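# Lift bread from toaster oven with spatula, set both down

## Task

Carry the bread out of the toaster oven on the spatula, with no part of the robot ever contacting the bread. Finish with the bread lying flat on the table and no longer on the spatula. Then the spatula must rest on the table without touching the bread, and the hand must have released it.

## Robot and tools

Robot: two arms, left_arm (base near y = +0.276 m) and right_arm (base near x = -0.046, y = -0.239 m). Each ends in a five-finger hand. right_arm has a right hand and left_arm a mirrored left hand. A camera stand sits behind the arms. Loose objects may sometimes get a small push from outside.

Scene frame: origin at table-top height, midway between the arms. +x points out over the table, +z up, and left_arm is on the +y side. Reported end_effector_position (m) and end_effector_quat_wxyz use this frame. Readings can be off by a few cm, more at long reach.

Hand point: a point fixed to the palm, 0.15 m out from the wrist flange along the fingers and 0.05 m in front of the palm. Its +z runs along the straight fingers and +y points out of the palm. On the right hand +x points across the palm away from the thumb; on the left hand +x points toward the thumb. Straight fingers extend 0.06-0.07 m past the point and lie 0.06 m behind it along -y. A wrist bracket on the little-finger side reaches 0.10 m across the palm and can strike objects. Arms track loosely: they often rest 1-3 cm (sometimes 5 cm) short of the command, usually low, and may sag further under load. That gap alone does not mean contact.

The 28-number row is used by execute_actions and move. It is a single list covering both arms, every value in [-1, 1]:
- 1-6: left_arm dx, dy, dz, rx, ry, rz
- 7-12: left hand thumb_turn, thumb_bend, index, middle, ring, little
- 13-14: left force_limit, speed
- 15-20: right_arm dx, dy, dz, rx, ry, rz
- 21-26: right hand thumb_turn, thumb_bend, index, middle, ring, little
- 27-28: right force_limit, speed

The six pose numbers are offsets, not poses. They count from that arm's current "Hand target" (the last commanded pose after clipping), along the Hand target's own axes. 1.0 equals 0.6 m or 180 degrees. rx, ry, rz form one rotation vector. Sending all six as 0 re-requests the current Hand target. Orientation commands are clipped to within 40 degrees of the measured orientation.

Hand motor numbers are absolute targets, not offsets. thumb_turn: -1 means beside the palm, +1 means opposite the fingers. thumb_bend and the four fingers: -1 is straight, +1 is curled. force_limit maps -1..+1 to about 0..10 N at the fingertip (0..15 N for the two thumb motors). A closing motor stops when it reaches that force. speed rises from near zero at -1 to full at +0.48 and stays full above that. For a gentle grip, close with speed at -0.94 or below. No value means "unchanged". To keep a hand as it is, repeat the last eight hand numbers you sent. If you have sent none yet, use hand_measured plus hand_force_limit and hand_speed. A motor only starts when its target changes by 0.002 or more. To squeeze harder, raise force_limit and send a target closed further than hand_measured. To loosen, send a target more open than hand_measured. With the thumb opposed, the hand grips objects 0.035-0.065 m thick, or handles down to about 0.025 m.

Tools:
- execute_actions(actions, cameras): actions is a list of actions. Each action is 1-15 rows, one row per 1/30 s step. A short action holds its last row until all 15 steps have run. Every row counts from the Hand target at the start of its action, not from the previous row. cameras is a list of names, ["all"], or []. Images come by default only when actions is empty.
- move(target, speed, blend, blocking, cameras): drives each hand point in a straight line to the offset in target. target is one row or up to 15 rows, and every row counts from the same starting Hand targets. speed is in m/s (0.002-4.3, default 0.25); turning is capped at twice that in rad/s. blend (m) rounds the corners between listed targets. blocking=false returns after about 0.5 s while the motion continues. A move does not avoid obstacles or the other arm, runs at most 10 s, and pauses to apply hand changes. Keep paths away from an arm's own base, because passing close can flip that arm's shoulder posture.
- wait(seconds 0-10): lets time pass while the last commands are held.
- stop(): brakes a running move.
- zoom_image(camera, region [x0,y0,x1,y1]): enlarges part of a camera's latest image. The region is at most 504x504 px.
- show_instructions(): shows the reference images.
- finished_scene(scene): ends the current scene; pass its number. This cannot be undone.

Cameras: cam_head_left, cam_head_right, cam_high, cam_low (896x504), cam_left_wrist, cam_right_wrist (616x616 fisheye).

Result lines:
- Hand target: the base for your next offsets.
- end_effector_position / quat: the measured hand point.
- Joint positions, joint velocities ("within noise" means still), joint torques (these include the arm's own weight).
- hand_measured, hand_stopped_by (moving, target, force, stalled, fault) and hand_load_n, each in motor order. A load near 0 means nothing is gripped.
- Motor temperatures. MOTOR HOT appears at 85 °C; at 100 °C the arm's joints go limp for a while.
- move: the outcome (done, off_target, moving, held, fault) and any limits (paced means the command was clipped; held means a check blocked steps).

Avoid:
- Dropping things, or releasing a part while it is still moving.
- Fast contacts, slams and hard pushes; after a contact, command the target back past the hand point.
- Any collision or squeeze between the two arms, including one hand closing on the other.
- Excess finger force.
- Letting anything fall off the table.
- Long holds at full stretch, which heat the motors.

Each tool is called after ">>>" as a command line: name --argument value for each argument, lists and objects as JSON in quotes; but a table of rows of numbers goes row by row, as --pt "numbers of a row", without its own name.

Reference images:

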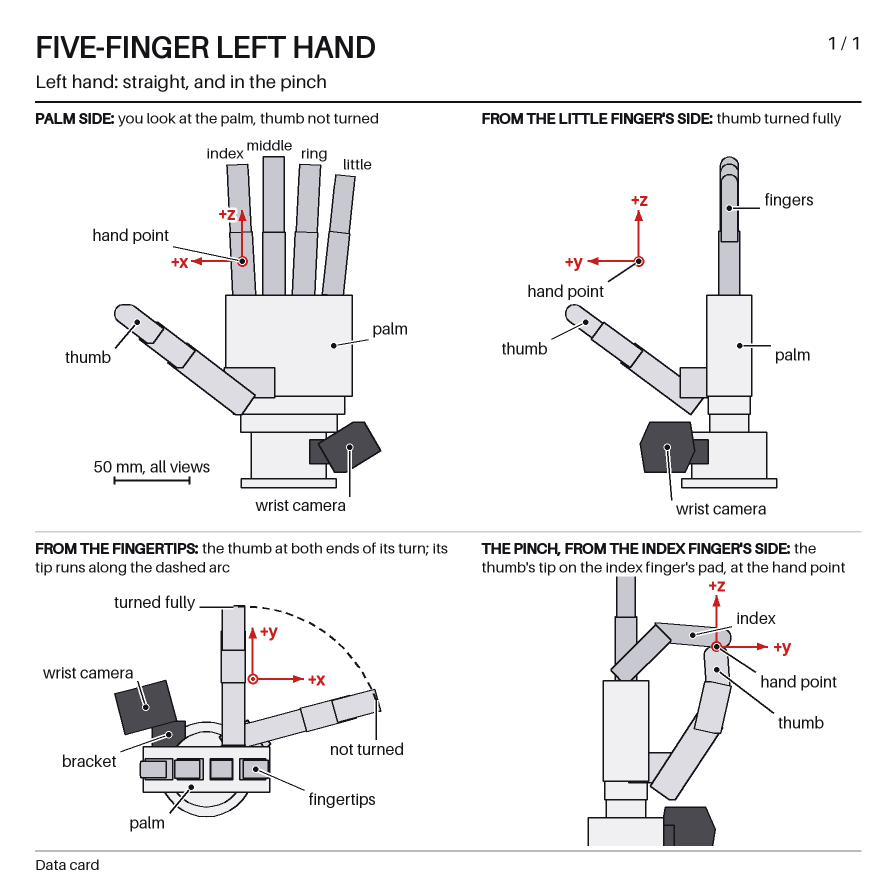

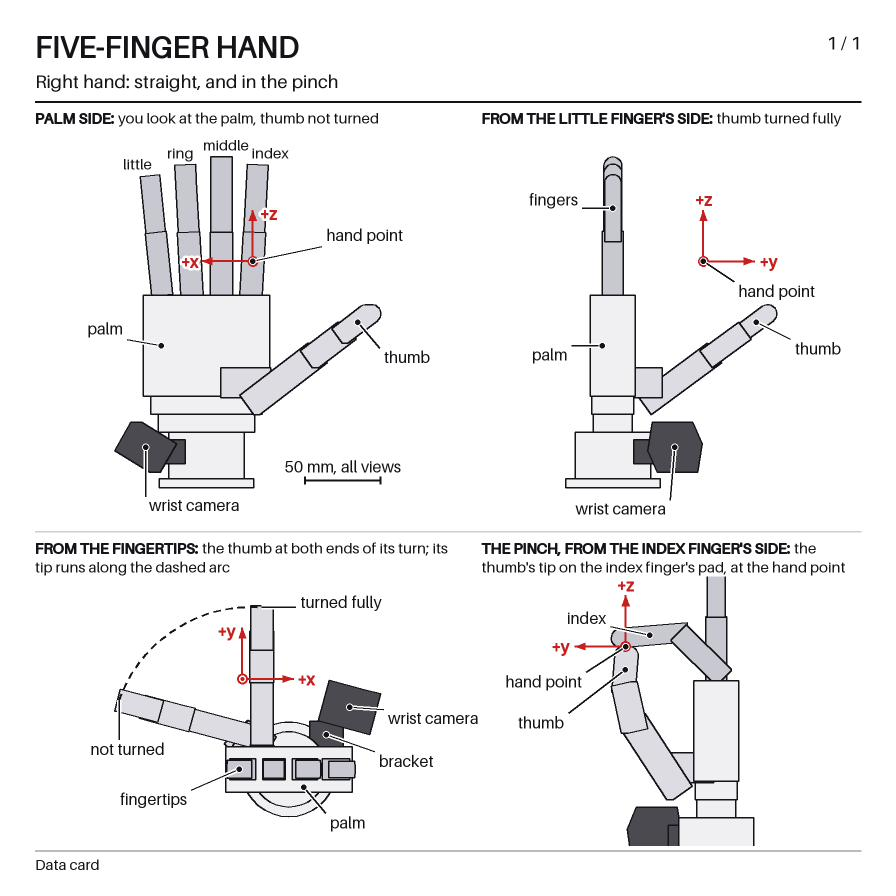

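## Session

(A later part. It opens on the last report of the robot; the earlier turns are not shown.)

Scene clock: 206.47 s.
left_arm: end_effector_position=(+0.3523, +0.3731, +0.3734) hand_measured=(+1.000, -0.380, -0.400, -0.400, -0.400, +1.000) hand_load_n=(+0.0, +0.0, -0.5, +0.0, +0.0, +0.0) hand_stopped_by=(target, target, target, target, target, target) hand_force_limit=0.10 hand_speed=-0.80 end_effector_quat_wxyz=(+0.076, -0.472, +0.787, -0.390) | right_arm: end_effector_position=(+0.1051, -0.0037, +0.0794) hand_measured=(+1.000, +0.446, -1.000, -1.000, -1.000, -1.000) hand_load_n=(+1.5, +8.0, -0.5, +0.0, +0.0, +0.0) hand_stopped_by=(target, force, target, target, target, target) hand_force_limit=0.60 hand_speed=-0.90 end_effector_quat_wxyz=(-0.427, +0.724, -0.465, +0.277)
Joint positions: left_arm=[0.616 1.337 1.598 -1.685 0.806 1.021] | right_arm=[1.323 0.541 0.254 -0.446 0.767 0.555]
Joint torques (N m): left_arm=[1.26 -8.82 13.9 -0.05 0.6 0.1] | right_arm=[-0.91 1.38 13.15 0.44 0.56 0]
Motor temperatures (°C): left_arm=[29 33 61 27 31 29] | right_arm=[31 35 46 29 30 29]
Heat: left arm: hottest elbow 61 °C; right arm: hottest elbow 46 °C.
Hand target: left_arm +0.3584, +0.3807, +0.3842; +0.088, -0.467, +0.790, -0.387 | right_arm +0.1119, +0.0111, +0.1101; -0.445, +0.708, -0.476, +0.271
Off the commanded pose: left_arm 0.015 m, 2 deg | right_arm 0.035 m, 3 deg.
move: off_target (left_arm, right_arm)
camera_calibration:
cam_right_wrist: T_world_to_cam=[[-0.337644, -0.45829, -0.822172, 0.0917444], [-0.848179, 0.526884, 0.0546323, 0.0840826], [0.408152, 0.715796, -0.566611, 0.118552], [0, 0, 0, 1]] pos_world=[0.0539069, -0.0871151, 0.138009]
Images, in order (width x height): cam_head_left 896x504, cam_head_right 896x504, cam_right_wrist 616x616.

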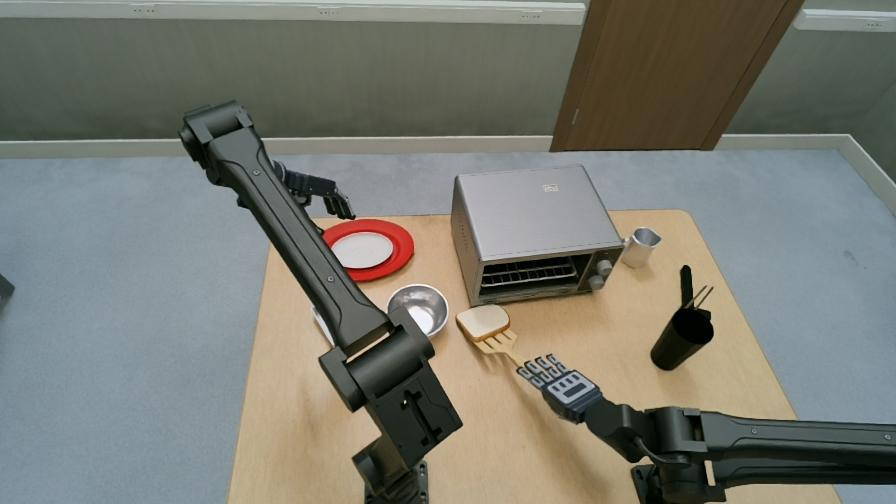

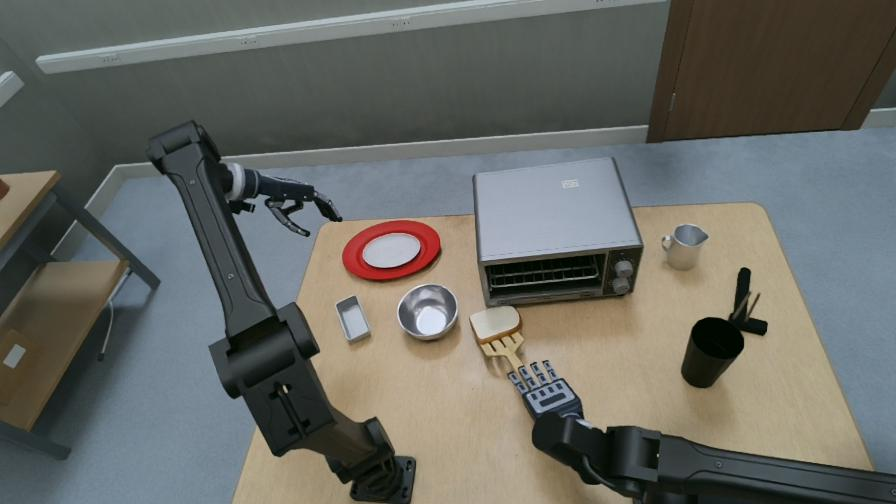

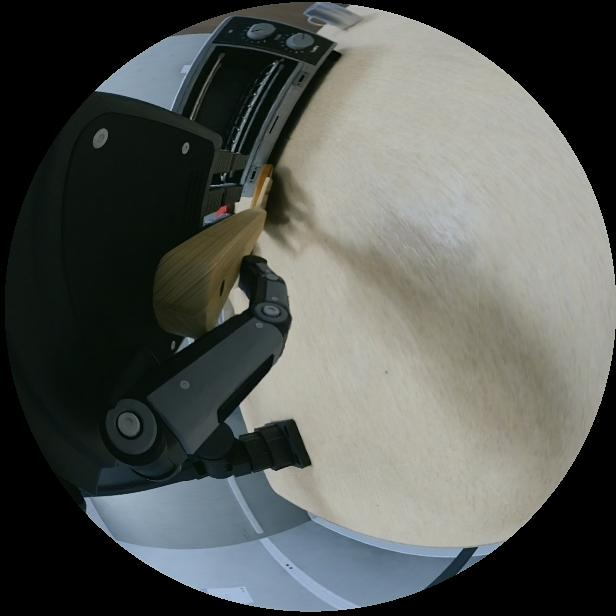

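>>> move --pt "0 0 0 0 0 0 1 -0.38 -0.4 -0.4 -0.4 1 0.1 -0.8 -0.0058 0.0122 -0.005 0.0556 0 0 1 0.8 -1 -1 -1 -1 0.6 -0.9" --pt "0 0 0 0 0 0 1 -0.38 -0.4 -0.4 -0.4 1 0.1 -0.8 -0.0427 0.044 -0.0378 0.0556 0 0 1 0.8 -1 -1 -1 -1 0.6 -0.9" --speed '[0.06,0.05]' --cameras '["cam_right_wrist","cam_head_right","cam_head_left"]'

>>> zoom_image --camera "cam_head_right" --region '[400, 240, 600, 440]'

>>> zoom_image --camera "cam_right_wrist" --region '[200, 100, 360, 260]'

Scene clock: 210.37 s.
left_arm: end_effector_position=(+0.3523, +0.3731, +0.3734) hand_measured=(+1.000, -0.380, -0.400, -0.400, -0.400, +1.000) hand_load_n=(+0.0, +0.0, +0.0, +0.0, +0.0, +0.0) hand_stopped_by=(target, target, target, target, target, target) hand_force_limit=0.10 hand_speed=-0.80 end_effector_quat_wxyz=(+0.076, -0.472, +0.787, -0.390) | right_arm: end_effector_position=(+0.0756, +0.0093, +0.0809) hand_measured=(+1.000, +0.446, -1.000, -1.000, -1.000, -1.000) hand_load_n=(+1.5, +7.5, -0.5, +0.0, +0.0, +0.0) hand_stopped_by=(target, force, target, target, target, target) hand_force_limit=0.60 hand_speed=-0.90 end_effector_quat_wxyz=(-0.494, +0.674, -0.445, +0.321)
Joint positions: left_arm=[0.616 1.337 1.598 -1.685 0.806 1.021] | right_arm=[1.676 0.631 0.209 -0.419 1.149 0.803]
Joint torques (N m): left_arm=[1.2 -8.76 13.89 -0.02 0.6 0.11] | right_arm=[0.85 1.32 10.88 0.31 0.97 0.03]
Motor temperatures (°C): left_arm=[29 33 61 27 31 29] | right_arm=[31 35 47 29 30 29]
Heat: left arm: hottest elbow 61 °C; right arm: hottest elbow 47 °C.
Hand target: left_arm +0.3584, +0.3807, +0.3842; +0.088, -0.467, +0.790, -0.387 | right_arm +0.0719, +0.0222, +0.0981; -0.505, +0.667, -0.451, +0.312
Off the commanded pose: left_arm 0.015 m, 2 deg | right_arm 0.022 m, 2 deg.
move: off_target (left_arm, right_arm)
camera_calibration:
cam_right_wrist: T_world_to_cam=[[-0.195906, -0.377227, -0.905163, 0.0840991], [-0.839641, 0.541365, -0.0438889, 0.0592293], [0.50658, 0.751414, -0.422793, 0.102679], [0, 0, 0, 1]] pos_world=[0.0141916, -0.077495, 0.122135]
Images, in order (width x height): cam_head_left 896x504, cam_head_right 896x504, cam_right_wrist 616x616.

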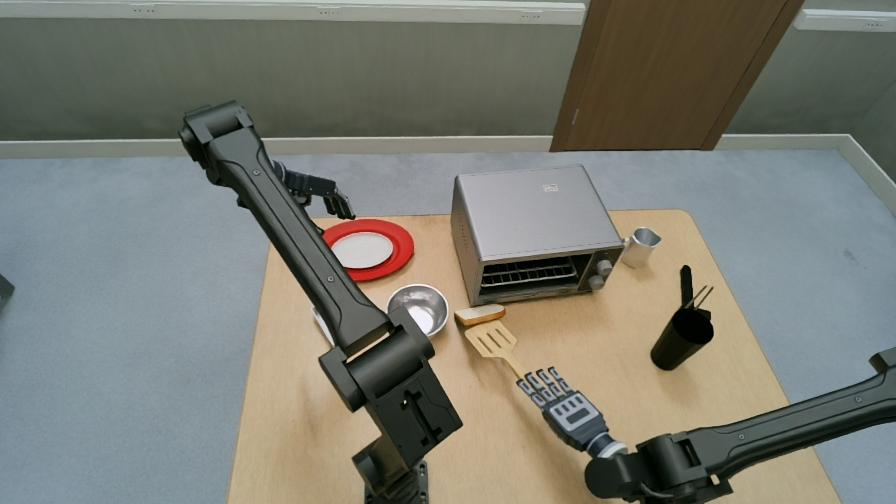

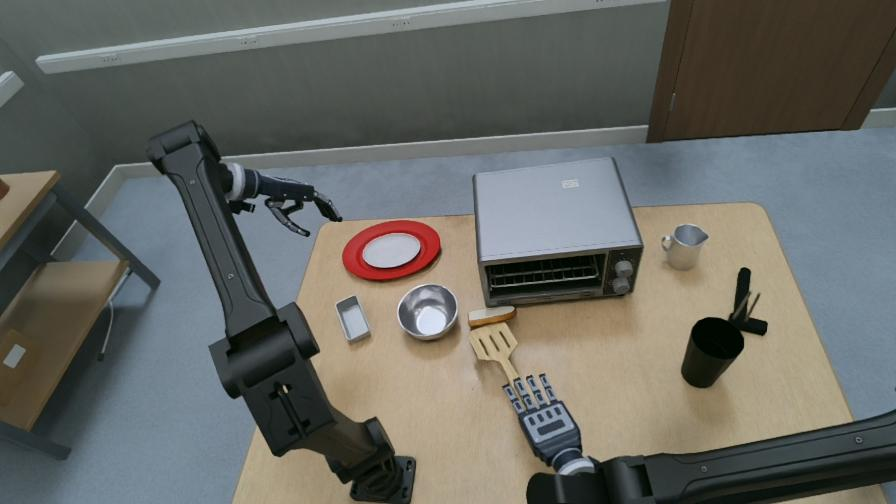

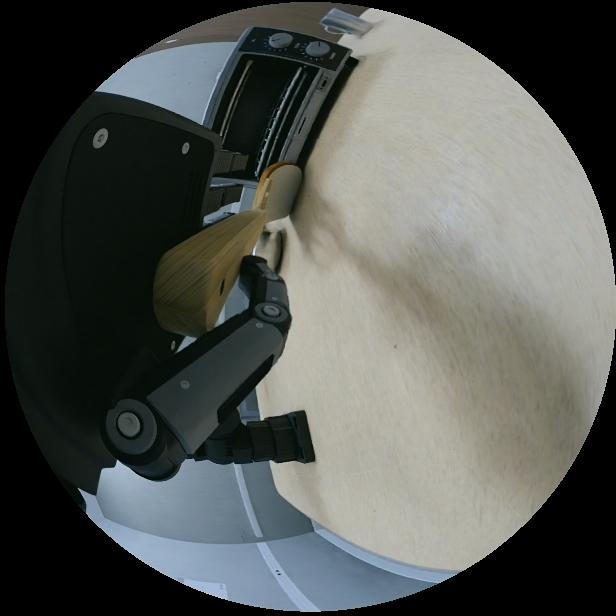

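Scaled by 2.520 from the camera's 896x504 image, which has a finer 1280x720 frame.

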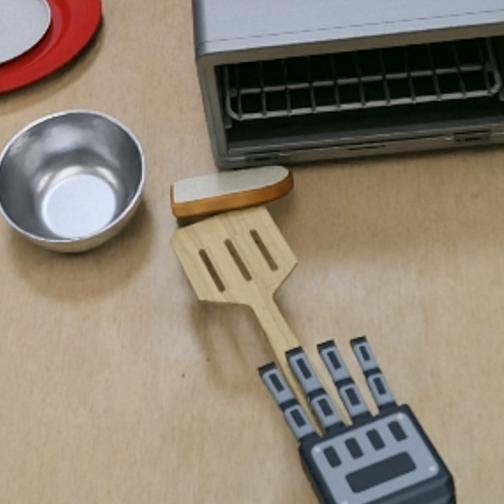

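Scaled by 3.150 from the camera's 616x616 image, which has a finer 880x880 frame.

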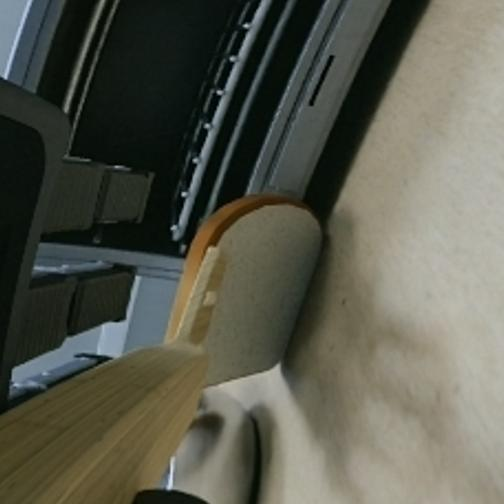

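>>> move --target '[0,0,0,0,0,0,1,-0.38,-0.4,-0.4,-0.4,1,0.1,-0.8,0.0035,0.0618,-0.008,0,0,0,1,0.8,-1,-1,-1,-1,0.6,-0.9]' --speed 0.03 --cameras '["cam_right_wrist","cam_head_right","cam_head_left"]'

>>> zoom_image --camera "cam_head_right" --region '[400, 240, 600, 440]'

>>> zoom_image --camera "cam_right_wrist" --region '[200, 100, 360, 260]'

Scene clock: 212.80 s.
left_arm: end_effector_position=(+0.3523, +0.3731, +0.3734) hand_measured=(+1.000, -0.380, -0.400, -0.400, -0.400, +1.000) hand_load_n=(+0.0, +0.0, +0.0, +0.0, +0.0, +0.0) hand_stopped_by=(target, target, target, target, target, target) hand_force_limit=0.10 hand_speed=-0.80 end_effector_quat_wxyz=(+0.076, -0.472, +0.787, -0.390) | right_arm: end_effector_position=(+0.0597, +0.0171, +0.0672) hand_measured=(+1.000, +0.446, -1.000, -1.000, -1.000, -1.000) hand_load_n=(+1.5, +8.0, +0.0, +0.0, +0.0, +0.0) hand_stopped_by=(target, force, target, target, target, target) hand_force_limit=0.60 hand_speed=-0.90 end_effector_quat_wxyz=(-0.506, +0.665, -0.454, +0.309)
Joint positions: left_arm=[0.616 1.337 1.598 -1.685 0.806 1.021] | right_arm=[1.767 0.748 0.209 -0.439 1.206 0.997]
Joint torques (N m): left_arm=[1.2 -8.82 13.89 -0.03 0.6 0.11] | right_arm=[0.91 0.91 6.76 0.09 1.04 0.04]
Motor temperatures (°C): left_arm=[29 33 61 27 31 29] | right_arm=[31 35 47 29 31 29]
Heat: left arm: hottest elbow 61 °C; right arm: hottest elbow 47 °C.
Hand target: left_arm +0.3584, +0.3807, +0.3842; +0.088, -0.467, +0.790, -0.387 | right_arm +0.0579, +0.0153, +0.0640; -0.505, +0.667, -0.451, +0.312
Off the commanded pose: left_arm 0.015 m, 2 deg | right_arm 0.004 m, 1 deg.
move: off_target (left_arm)
camera_calibration:
cam_right_wrist: T_world_to_cam=[[-0.203615, -0.338814, -0.918557, 0.0723332], [-0.839119, 0.543753, -0.0145595, 0.03903], [0.504401, 0.767814, -0.395021, 0.0971208], [0, 0, 0, 1]] pos_world=[-0.00150882, -0.0712859, 0.105375]
Images, in order (width x height): cam_head_left 896x504, cam_head_right 896x504, cam_right_wrist 616x616.

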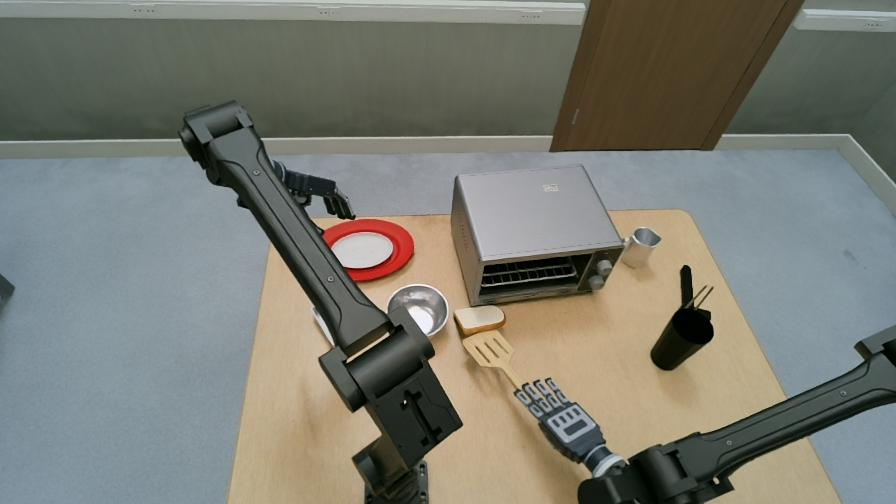

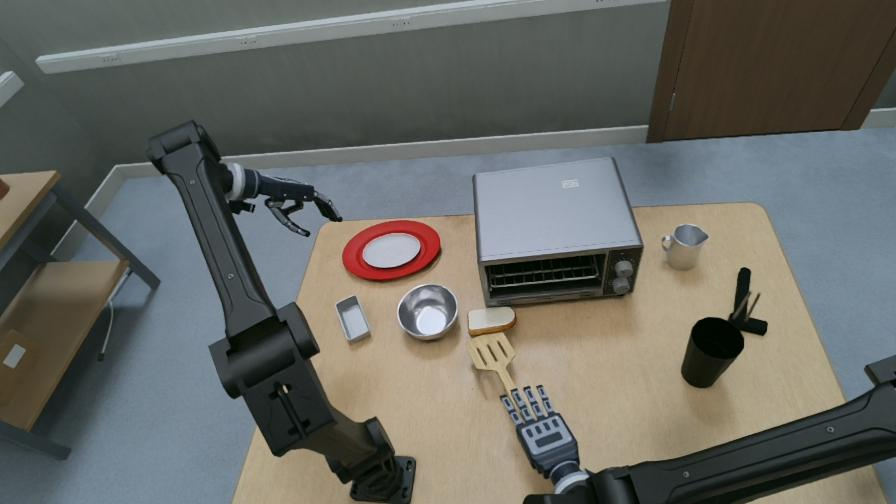

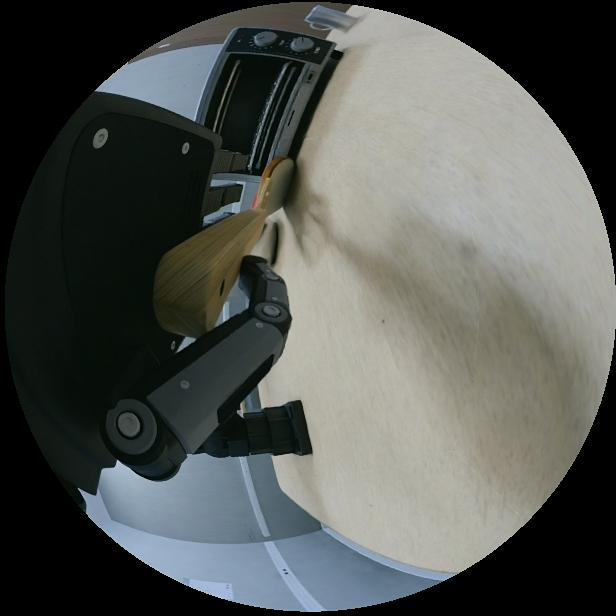

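Scaled by 2.520 from the camera's 896x504 image, which has a finer 1280x720 frame.

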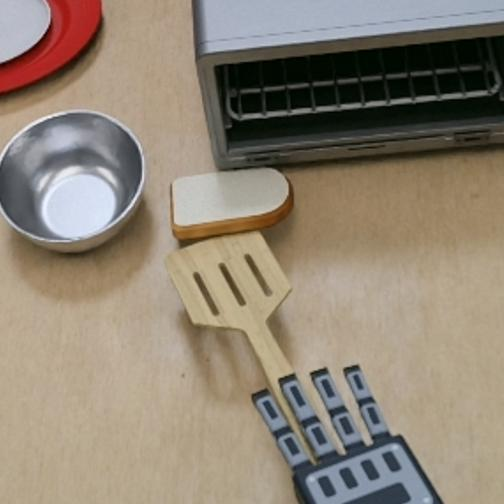

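Scaled by 3.150 from the camera's 616x616 image, which has a finer 880x880 frame.

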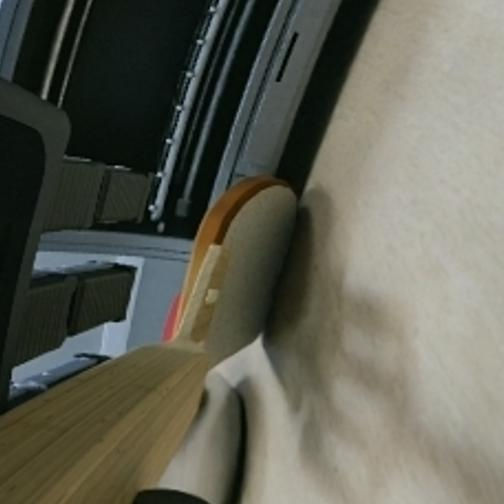

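>>> move --target '[0,0,0,0,0,0,1,-0.38,-0.4,-0.4,-0.4,1,0.1,-0.8,0.0038,0.0427,-0.0032,0,0,0,1,0.8,-1,-1,-1,-1,0.6,-0.9]' --speed 0.03 --cameras '["cam_right_wrist","cam_head_right","cam_head_left"]'

>>> zoom_image --camera "cam_head_right" --region '[400, 240, 600, 440]'

>>> zoom_image --camera "cam_right_wrist" --region '[200, 100, 360, 260]'

Scene clock: 214.73 s.
left_arm: end_effector_position=(+0.3523, +0.3731, +0.3734) hand_measured=(+1.000, -0.380, -0.400, -0.400, -0.400, +1.000) hand_load_n=(+0.0, +0.0, +0.0, +0.0, +0.0, +0.0) hand_stopped_by=(target, target, target, target, target, target) hand_force_limit=0.10 hand_speed=-0.80 end_effector_quat_wxyz=(+0.076, -0.472, +0.787, -0.390) | right_arm: end_effector_position=(+0.0513, +0.0116, +0.0418) hand_measured=(+1.000, +0.446, -1.000, -1.000, -1.000, -1.000) hand_load_n=(+1.5, +8.0, +0.0, +0.0, +0.0, +0.0) hand_stopped_by=(target, force, target, target, target, target) hand_force_limit=0.60 hand_speed=-0.90 end_effector_quat_wxyz=(-0.505, +0.666, -0.454, +0.309)
Joint positions: left_arm=[0.616 1.337 1.598 -1.685 0.806 1.021] | right_arm=[1.825 0.864 0.184 -0.441 1.233 1.147]
Joint torques (N m): left_arm=[1.2 -8.94 13.89 -0.06 0.61 0.1] | right_arm=[0.97 0.38 6.09 -0.09 1.19 0.08]
Motor temperatures (°C): left_arm=[29 33 61 27 31 29] | right_arm=[31 35 46 29 31 29]
Heat: left arm: hottest elbow 61 °C; right arm: hottest elbow 46 °C.
Hand target: left_arm +0.3584, +0.3807, +0.3842; +0.088, -0.467, +0.790, -0.387 | right_arm +0.0498, +0.0102, +0.0399; -0.505, +0.667, -0.450, +0.312
Off the commanded pose: left_arm 0.015 m, 2 deg | right_arm 0.003 m, 0 deg.
move: off_target (left_arm)
camera_calibration:
cam_right_wrist: T_world_to_cam=[[-0.205463, -0.341394, -0.917189, 0.0455327], [-0.839111, 0.543768, -0.0144281, 0.03449], [0.503664, 0.766659, -0.398192, 0.0957095], [0, 0, 0, 1]] pos_world=[-0.00990919, -0.0765866, 0.0803705]
Images, in order (width x height): cam_head_left 896x504, cam_head_right 896x504, cam_right_wrist 616x616.

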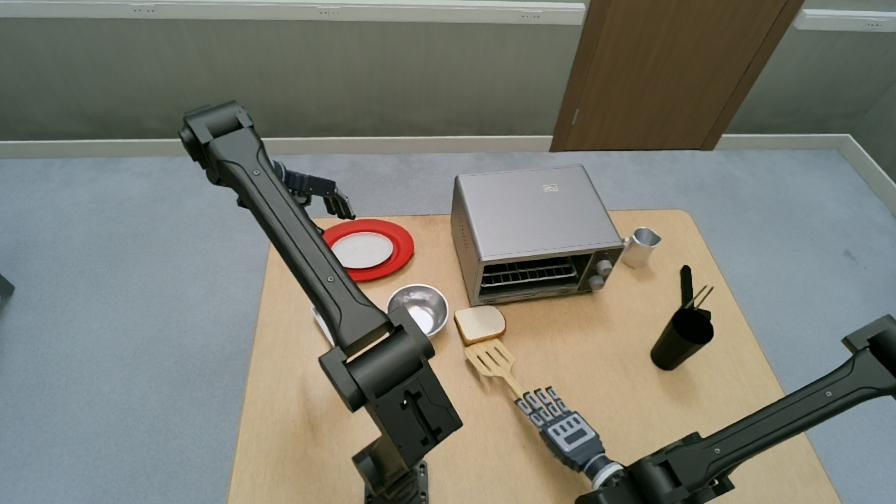

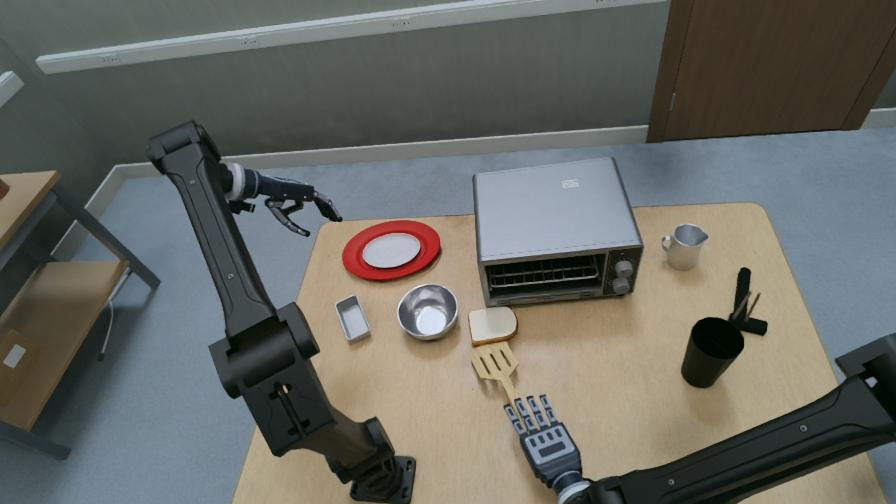

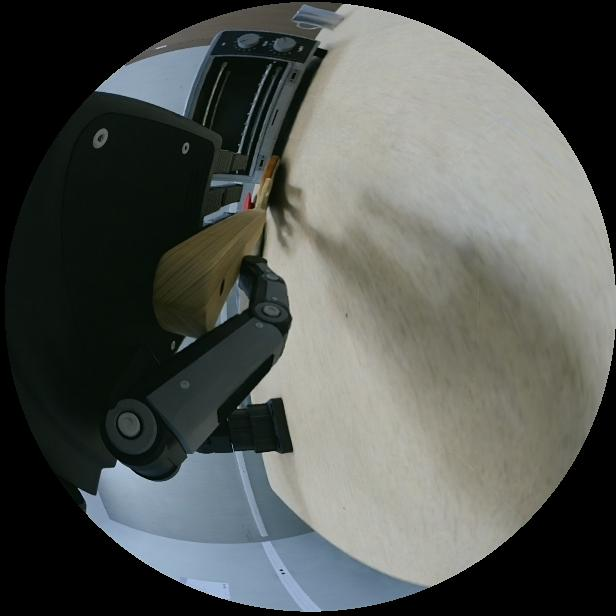

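Scaled by 2.520 from the camera's 896x504 image, which has a finer 1280x720 frame.

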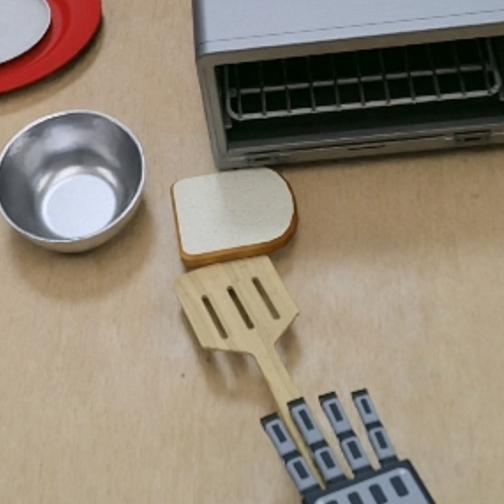

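Scaled by 3.150 from the camera's 616x616 image, which has a finer 880x880 frame.

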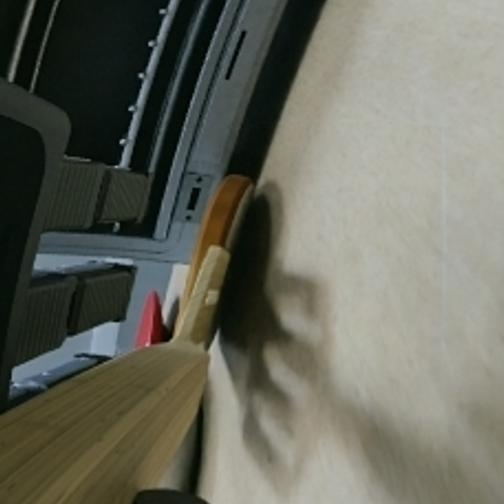

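>>> move --pt "0 0 0 0 0 0 1 -0.38 -0.4 -0.4 -0.4 1 0.1 -0.8 0 0 0 -0.0167 0 0 1 0.8 -1 -1 -1 -1 0.6 -0.9" --pt "0 0 0 0 0 0 1 -0.38 -0.4 -0.4 -0.4 1 0.1 -0.8 0.003 0.0197 -0.0638 -0.0167 0 0 1 0.8 -1 -1 -1 -1 0.6 -0.9" --speed 0.035 --cameras '["cam_right_wrist","cam_head_right","cam_head_left"]'

>>> zoom_image --camera "cam_head_right" --region '[400, 240, 600, 440]'

>>> zoom_image --camera "cam_right_wrist" --region '[200, 100, 360, 260]'

Scene clock: 218.63 s.
left_arm: end_effector_position=(+0.3523, +0.3731, +0.3734) hand_measured=(+1.000, -0.380, -0.400, -0.400, -0.400, +1.000) hand_load_n=(+0.0, +0.0, +0.0, +0.0, +0.0, +0.0) hand_stopped_by=(target, target, target, target, target, target) hand_force_limit=0.10 hand_speed=-0.80 end_effector_quat_wxyz=(+0.076, -0.472, +0.787, -0.390) | right_arm: end_effector_position=(+0.0239, -0.0228, +0.0285) hand_measured=(+1.000, +0.446, -1.000, -1.000, -1.000, -1.000) hand_load_n=(+1.0, +6.0, +0.0, +0.0, +0.0, +0.0) hand_stopped_by=(target, force, target, target, target, target) hand_force_limit=0.60 hand_speed=-0.90 end_effector_quat_wxyz=(-0.478, +0.685, -0.454, +0.311)
Joint positions: left_arm=[0.616 1.337 1.598 -1.685 0.806 1.021] | right_arm=[2.042 1.009 0.252 -1.024 1.206 1.803]
Joint torques (N m): left_arm=[1.2 -8.76 13.96 -0.02 0.61 0.1] | right_arm=[1.38 -0.26 8.57 -1.11 1.08 0.02]
Motor temperatures (°C): left_arm=[29 33 62 27 31 29] | right_arm=[31 35 46 29 31 29]
Heat: left arm: hottest elbow 62 °C; right arm: hottest elbow 46 °C.
Hand target: left_arm +0.3584, +0.3807, +0.3842; +0.088, -0.467, +0.790, -0.387 | right_arm +0.0139, -0.0075, +0.0399; -0.487, +0.680, -0.459, +0.300
Off the commanded pose: left_arm 0.015 m, 2 deg | right_arm 0.022 m, 2 deg.
move: off_target (left_arm, right_arm)
camera_calibration:
cam_right_wrist: T_world_to_cam=[[-0.236292, -0.392701, -0.888792, 0.0146181], [-0.838784, 0.544184, -0.0174438, 0.0302645], [0.490517, 0.741383, -0.457978, 0.132016], [0, 0, 0, 1]] pos_world=[-0.0359166, -0.108603, 0.0739809]
Images, in order (width x height): cam_head_left 896x504, cam_head_right 896x504, cam_right_wrist 616x616.

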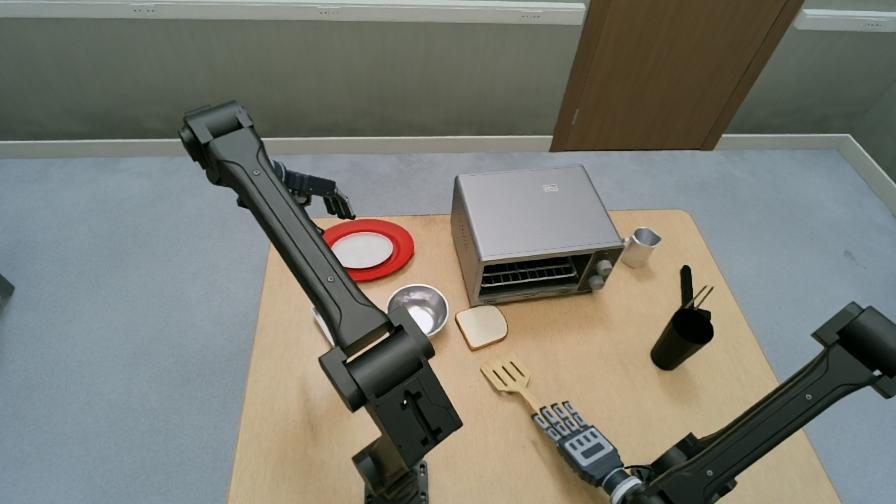

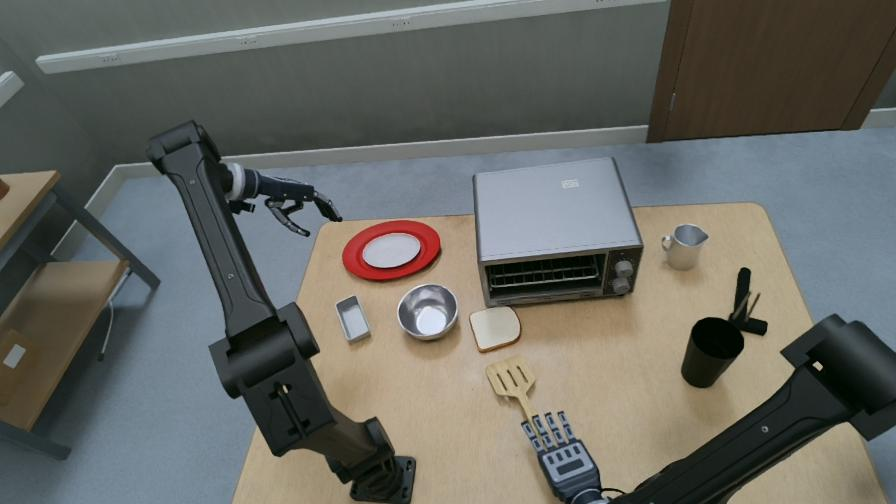

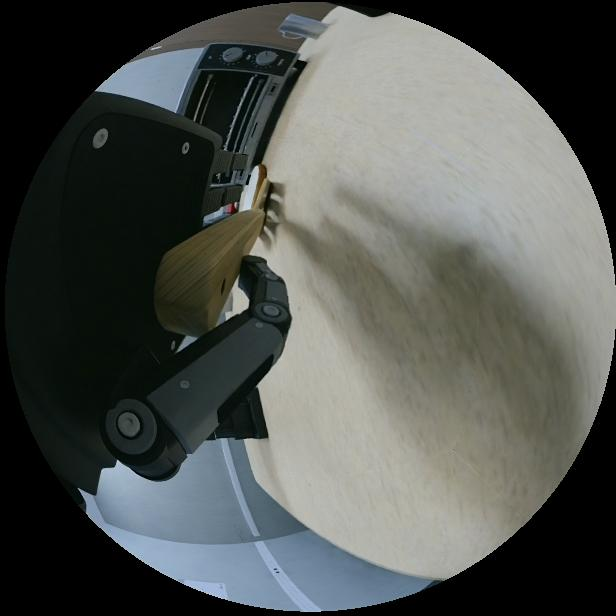

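Scaled by 2.520 from the camera's 896x504 image, which has a finer 1280x720 frame.

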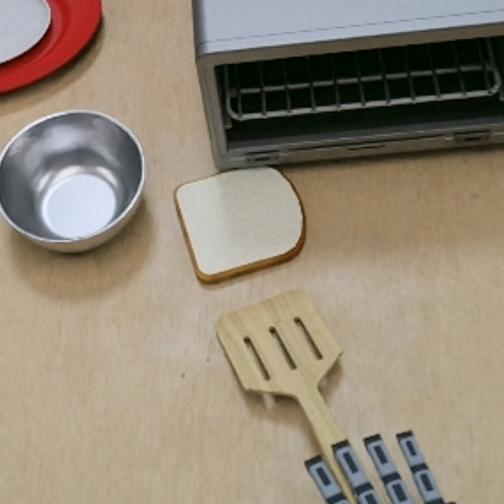

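Scaled by 3.150 from the camera's 616x616 image, which has a finer 880x880 frame.

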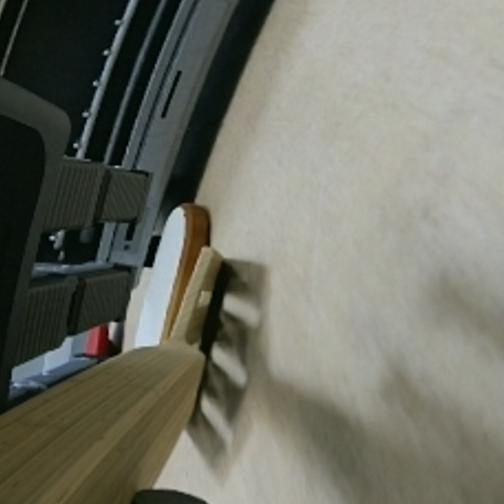

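>>> move --pt "0 0 0 0 0 0 1 -0.38 -0.4 -0.4 -0.4 1 0.1 -0.8 -0.0236 -0.1277 -0.0367 0.033 0 0 1 0.8 -1 -1 -1 -1 0.6 -0.9" --pt "0 0 0 0 0 0 1 -0.38 -0.4 -0.4 -0.4 1 0.1 -0.8 -0.0694 -0.1067 -0.0404 0.0328 -0.0808 -0.0378 1 0.8 -1 -1 -1 -1 0.6 -0.9" --speed '[0.1,0.1]' --blend '[0.02,0]' --cameras '["cam_right_wrist","cam_head_right","cam_head_left","cam_high"]'

Scene clock: 224.10 s.
left_arm: end_effector_position=(+0.3523, +0.3731, +0.3734) hand_measured=(+1.000, -0.380, -0.400, -0.400, -0.400, +1.000) hand_load_n=(+0.0, +0.5, +0.0, +0.0, +0.0, +0.0) hand_stopped_by=(target, target, target, target, target, target) hand_force_limit=0.10 hand_speed=-0.80 end_effector_quat_wxyz=(+0.076, -0.472, +0.787, -0.390) | right_arm: end_effector_position=(-0.0052, +0.0272, +0.1077) hand_measured=(+1.000, +0.446, -1.000, -1.000, -1.000, -1.000) hand_load_n=(+1.0, +6.0, +0.0, +0.0, +0.0, +0.0) hand_stopped_by=(target, force, target, target, target, target) hand_force_limit=0.60 hand_speed=-0.90 end_effector_quat_wxyz=(-0.553, +0.717, -0.330, +0.265)
Joint positions: left_arm=[0.616 1.337 1.598 -1.685 0.806 1.021] | right_arm=[2.06 0.596 0.263 -0.606 1.259 0.902]
Joint torques (N m): left_arm=[1.14 -8.82 13.91 -0.08 0.6 0.1] | right_arm=[-1.44 -0.56 7.32 1.35 0.85 -0.28]
Motor temperatures (°C): left_arm=[29 33 62 27 31 29] | right_arm=[31 35 46 29 31 29]
Heat: left arm: hottest elbow 62 °C; right arm: hottest elbow 46 °C.
Hand target: left_arm +0.3584, +0.3807, +0.3842; +0.088, -0.467, +0.790, -0.387 | right_arm -0.0023, +0.0280, +0.1099; -0.557, +0.712, -0.336, +0.263
Off the commanded pose: left_arm 0.015 m, 2 deg | right_arm 0.004 m, 1 deg.
move: off_target (left_arm)
camera_calibration:
cam_right_wrist: T_world_to_cam=[[-0.026938, -0.396938, -0.91745, 0.102125], [-0.954572, 0.282675, -0.0942722, -0.00519788], [0.29676, 0.873233, -0.38652, 0.133203], [0, 0, 0, 1]] pos_world=[-0.0417401, -0.0743106, 0.144691]
Images, in order (width x height): cam_head_left 896x504, cam_head_right 896x504, cam_high 896x504, cam_right_wrist 616x616.

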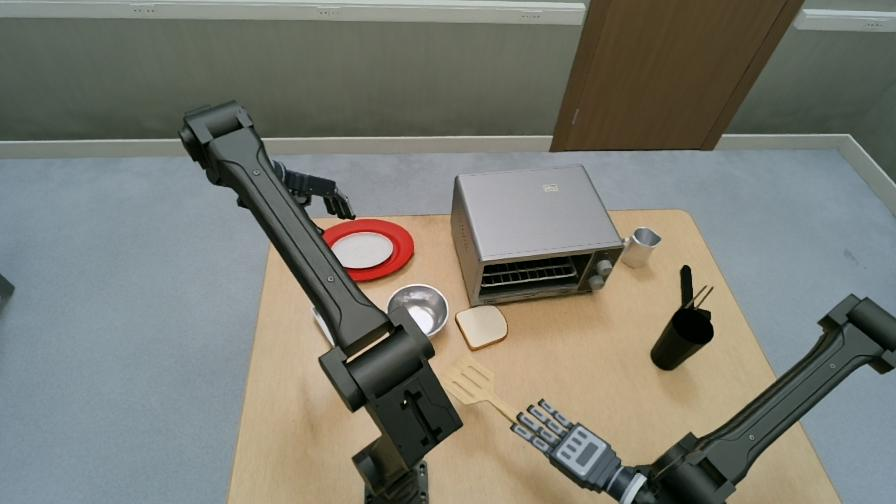

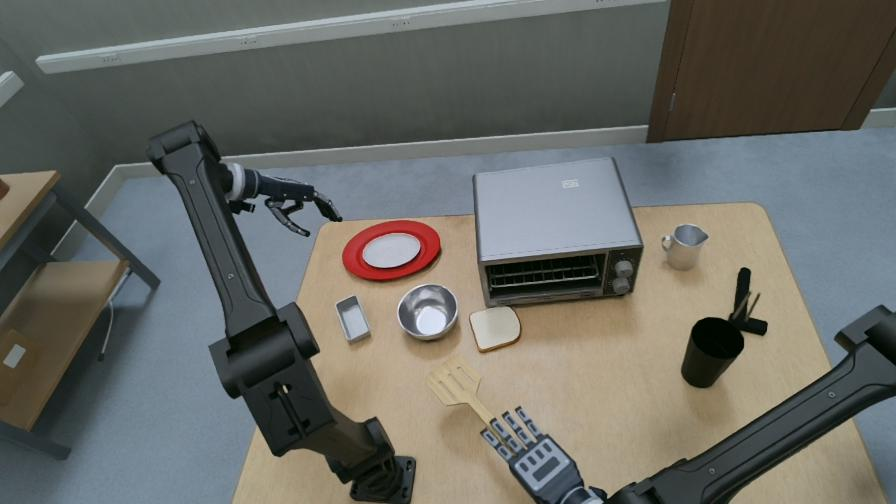

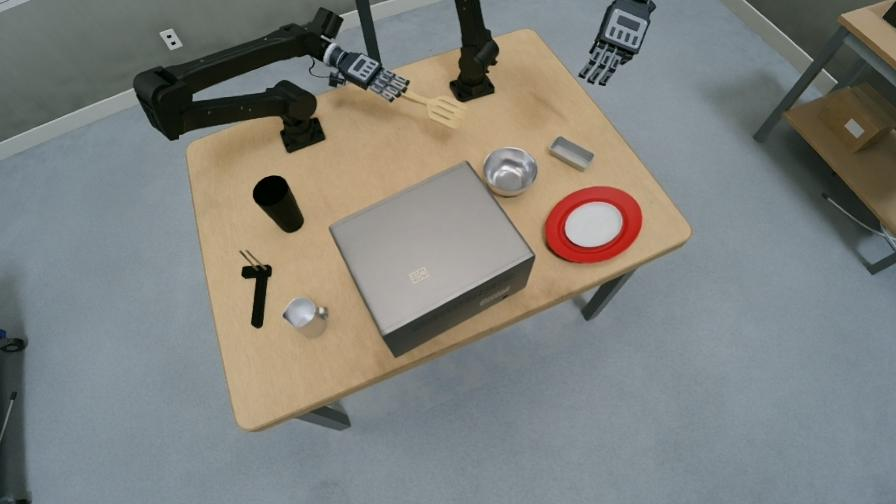

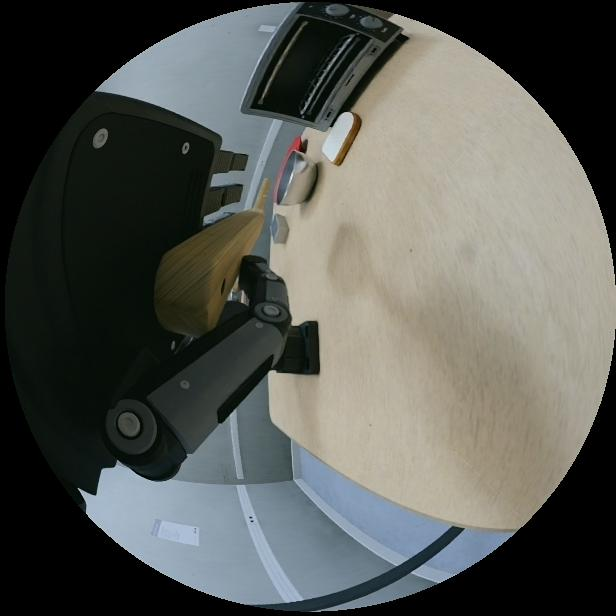

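>>> move --target '[0,0,0,0,0,0,1,-0.38,-0.4,-0.4,-0.4,1,0.1,-0.8,0,0.0938,0.0234,-0.0278,0,0,1,0.8,-1,-1,-1,-1,0.6,-0.9]' --speed 0.08 --cameras '["cam_right_wrist","cam_head_right"]'

>>> zoom_image --camera "cam_right_wrist" --region '[180, 140, 380, 340]'

Scene clock: 225.83 s.
left_arm: end_effector_position=(+0.3523, +0.3731, +0.3734) hand_measured=(+1.000, -0.380, -0.400, -0.400, -0.400, +1.000) hand_load_n=(+0.0, +0.0, +0.0, +0.0, +0.0, +0.0) hand_stopped_by=(target, target, target, target, target, target) hand_force_limit=0.10 hand_speed=-0.80 end_effector_quat_wxyz=(+0.076, -0.472, +0.787, -0.390) | right_arm: end_effector_position=(-0.0057, +0.0279, +0.0540) hand_measured=(+1.000, +0.446, -1.000, -1.000, -1.000, -1.000) hand_load_n=(+1.5, +6.0, +0.0, +0.0, +0.0, +0.0) hand_stopped_by=(target, force, target, target, target, target) hand_force_limit=0.60 hand_speed=-0.90 end_effector_quat_wxyz=(-0.527, +0.737, -0.347, +0.243)
Joint positions: left_arm=[0.616 1.337 1.598 -1.685 0.806 1.021] | right_arm=[1.996 0.715 0.176 -0.399 1.153 0.902]
Joint torques (N m): left_arm=[1.03 -8.76 13.94 -0.06 0.6 0.11] | right_arm=[-1.67 1.67 6.79 1.46 0.81 -0.26]
Motor temperatures (°C): left_arm=[29 33 62 27 31 29] | right_arm=[31 35 46 29 31 29]
Heat: left arm: hottest elbow 62 °C; right arm: hottest elbow 46 °C.
Hand target: left_arm +0.3584, +0.3807, +0.3842; +0.088, -0.467, +0.790, -0.387 | right_arm -0.0023, +0.0280, +0.0519; -0.525, +0.736, -0.347, +0.248
Off the commanded pose: left_arm 0.015 m, 2 deg | right_arm 0.004 m, 1 deg.
move: off_target (left_arm)
camera_calibration:
cam_right_wrist: T_world_to_cam=[[-0.0978687, -0.430722, -0.897162, 0.0524942], [-0.959227, 0.281011, -0.0302725, -0.0143468], [0.265151, 0.857619, -0.440663, 0.115159], [0, 0, 0, 1]] pos_world=[-0.0391587, -0.0721203, 0.0974076]
Images, in order (width x height): cam_head_right 896x504, cam_right_wrist 616x616.

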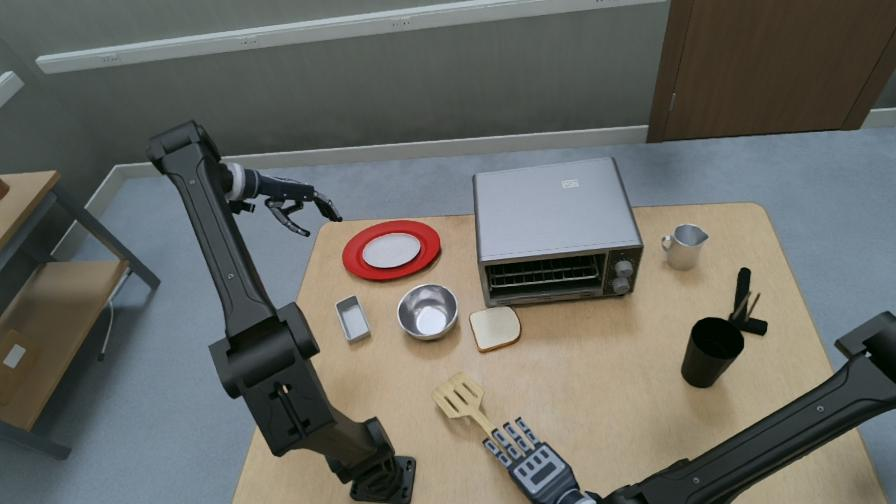

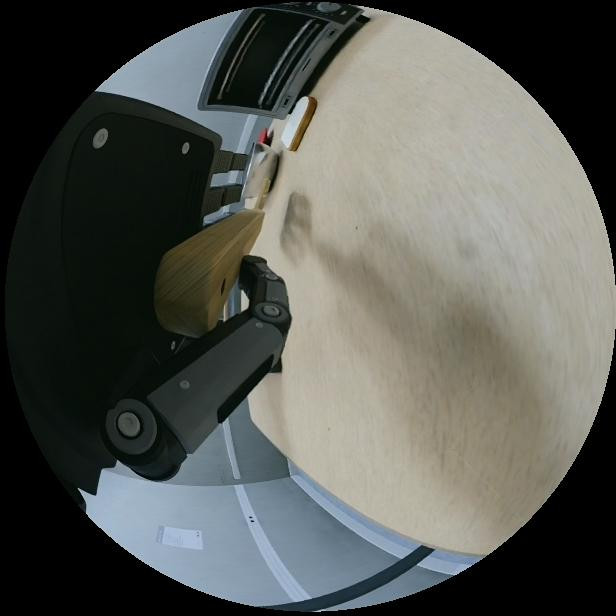

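Scaled by 2.520 from the camera's 616x616 image, which has a finer 880x880 frame.

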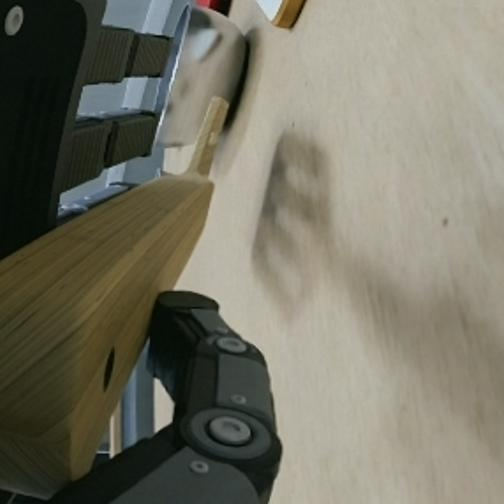

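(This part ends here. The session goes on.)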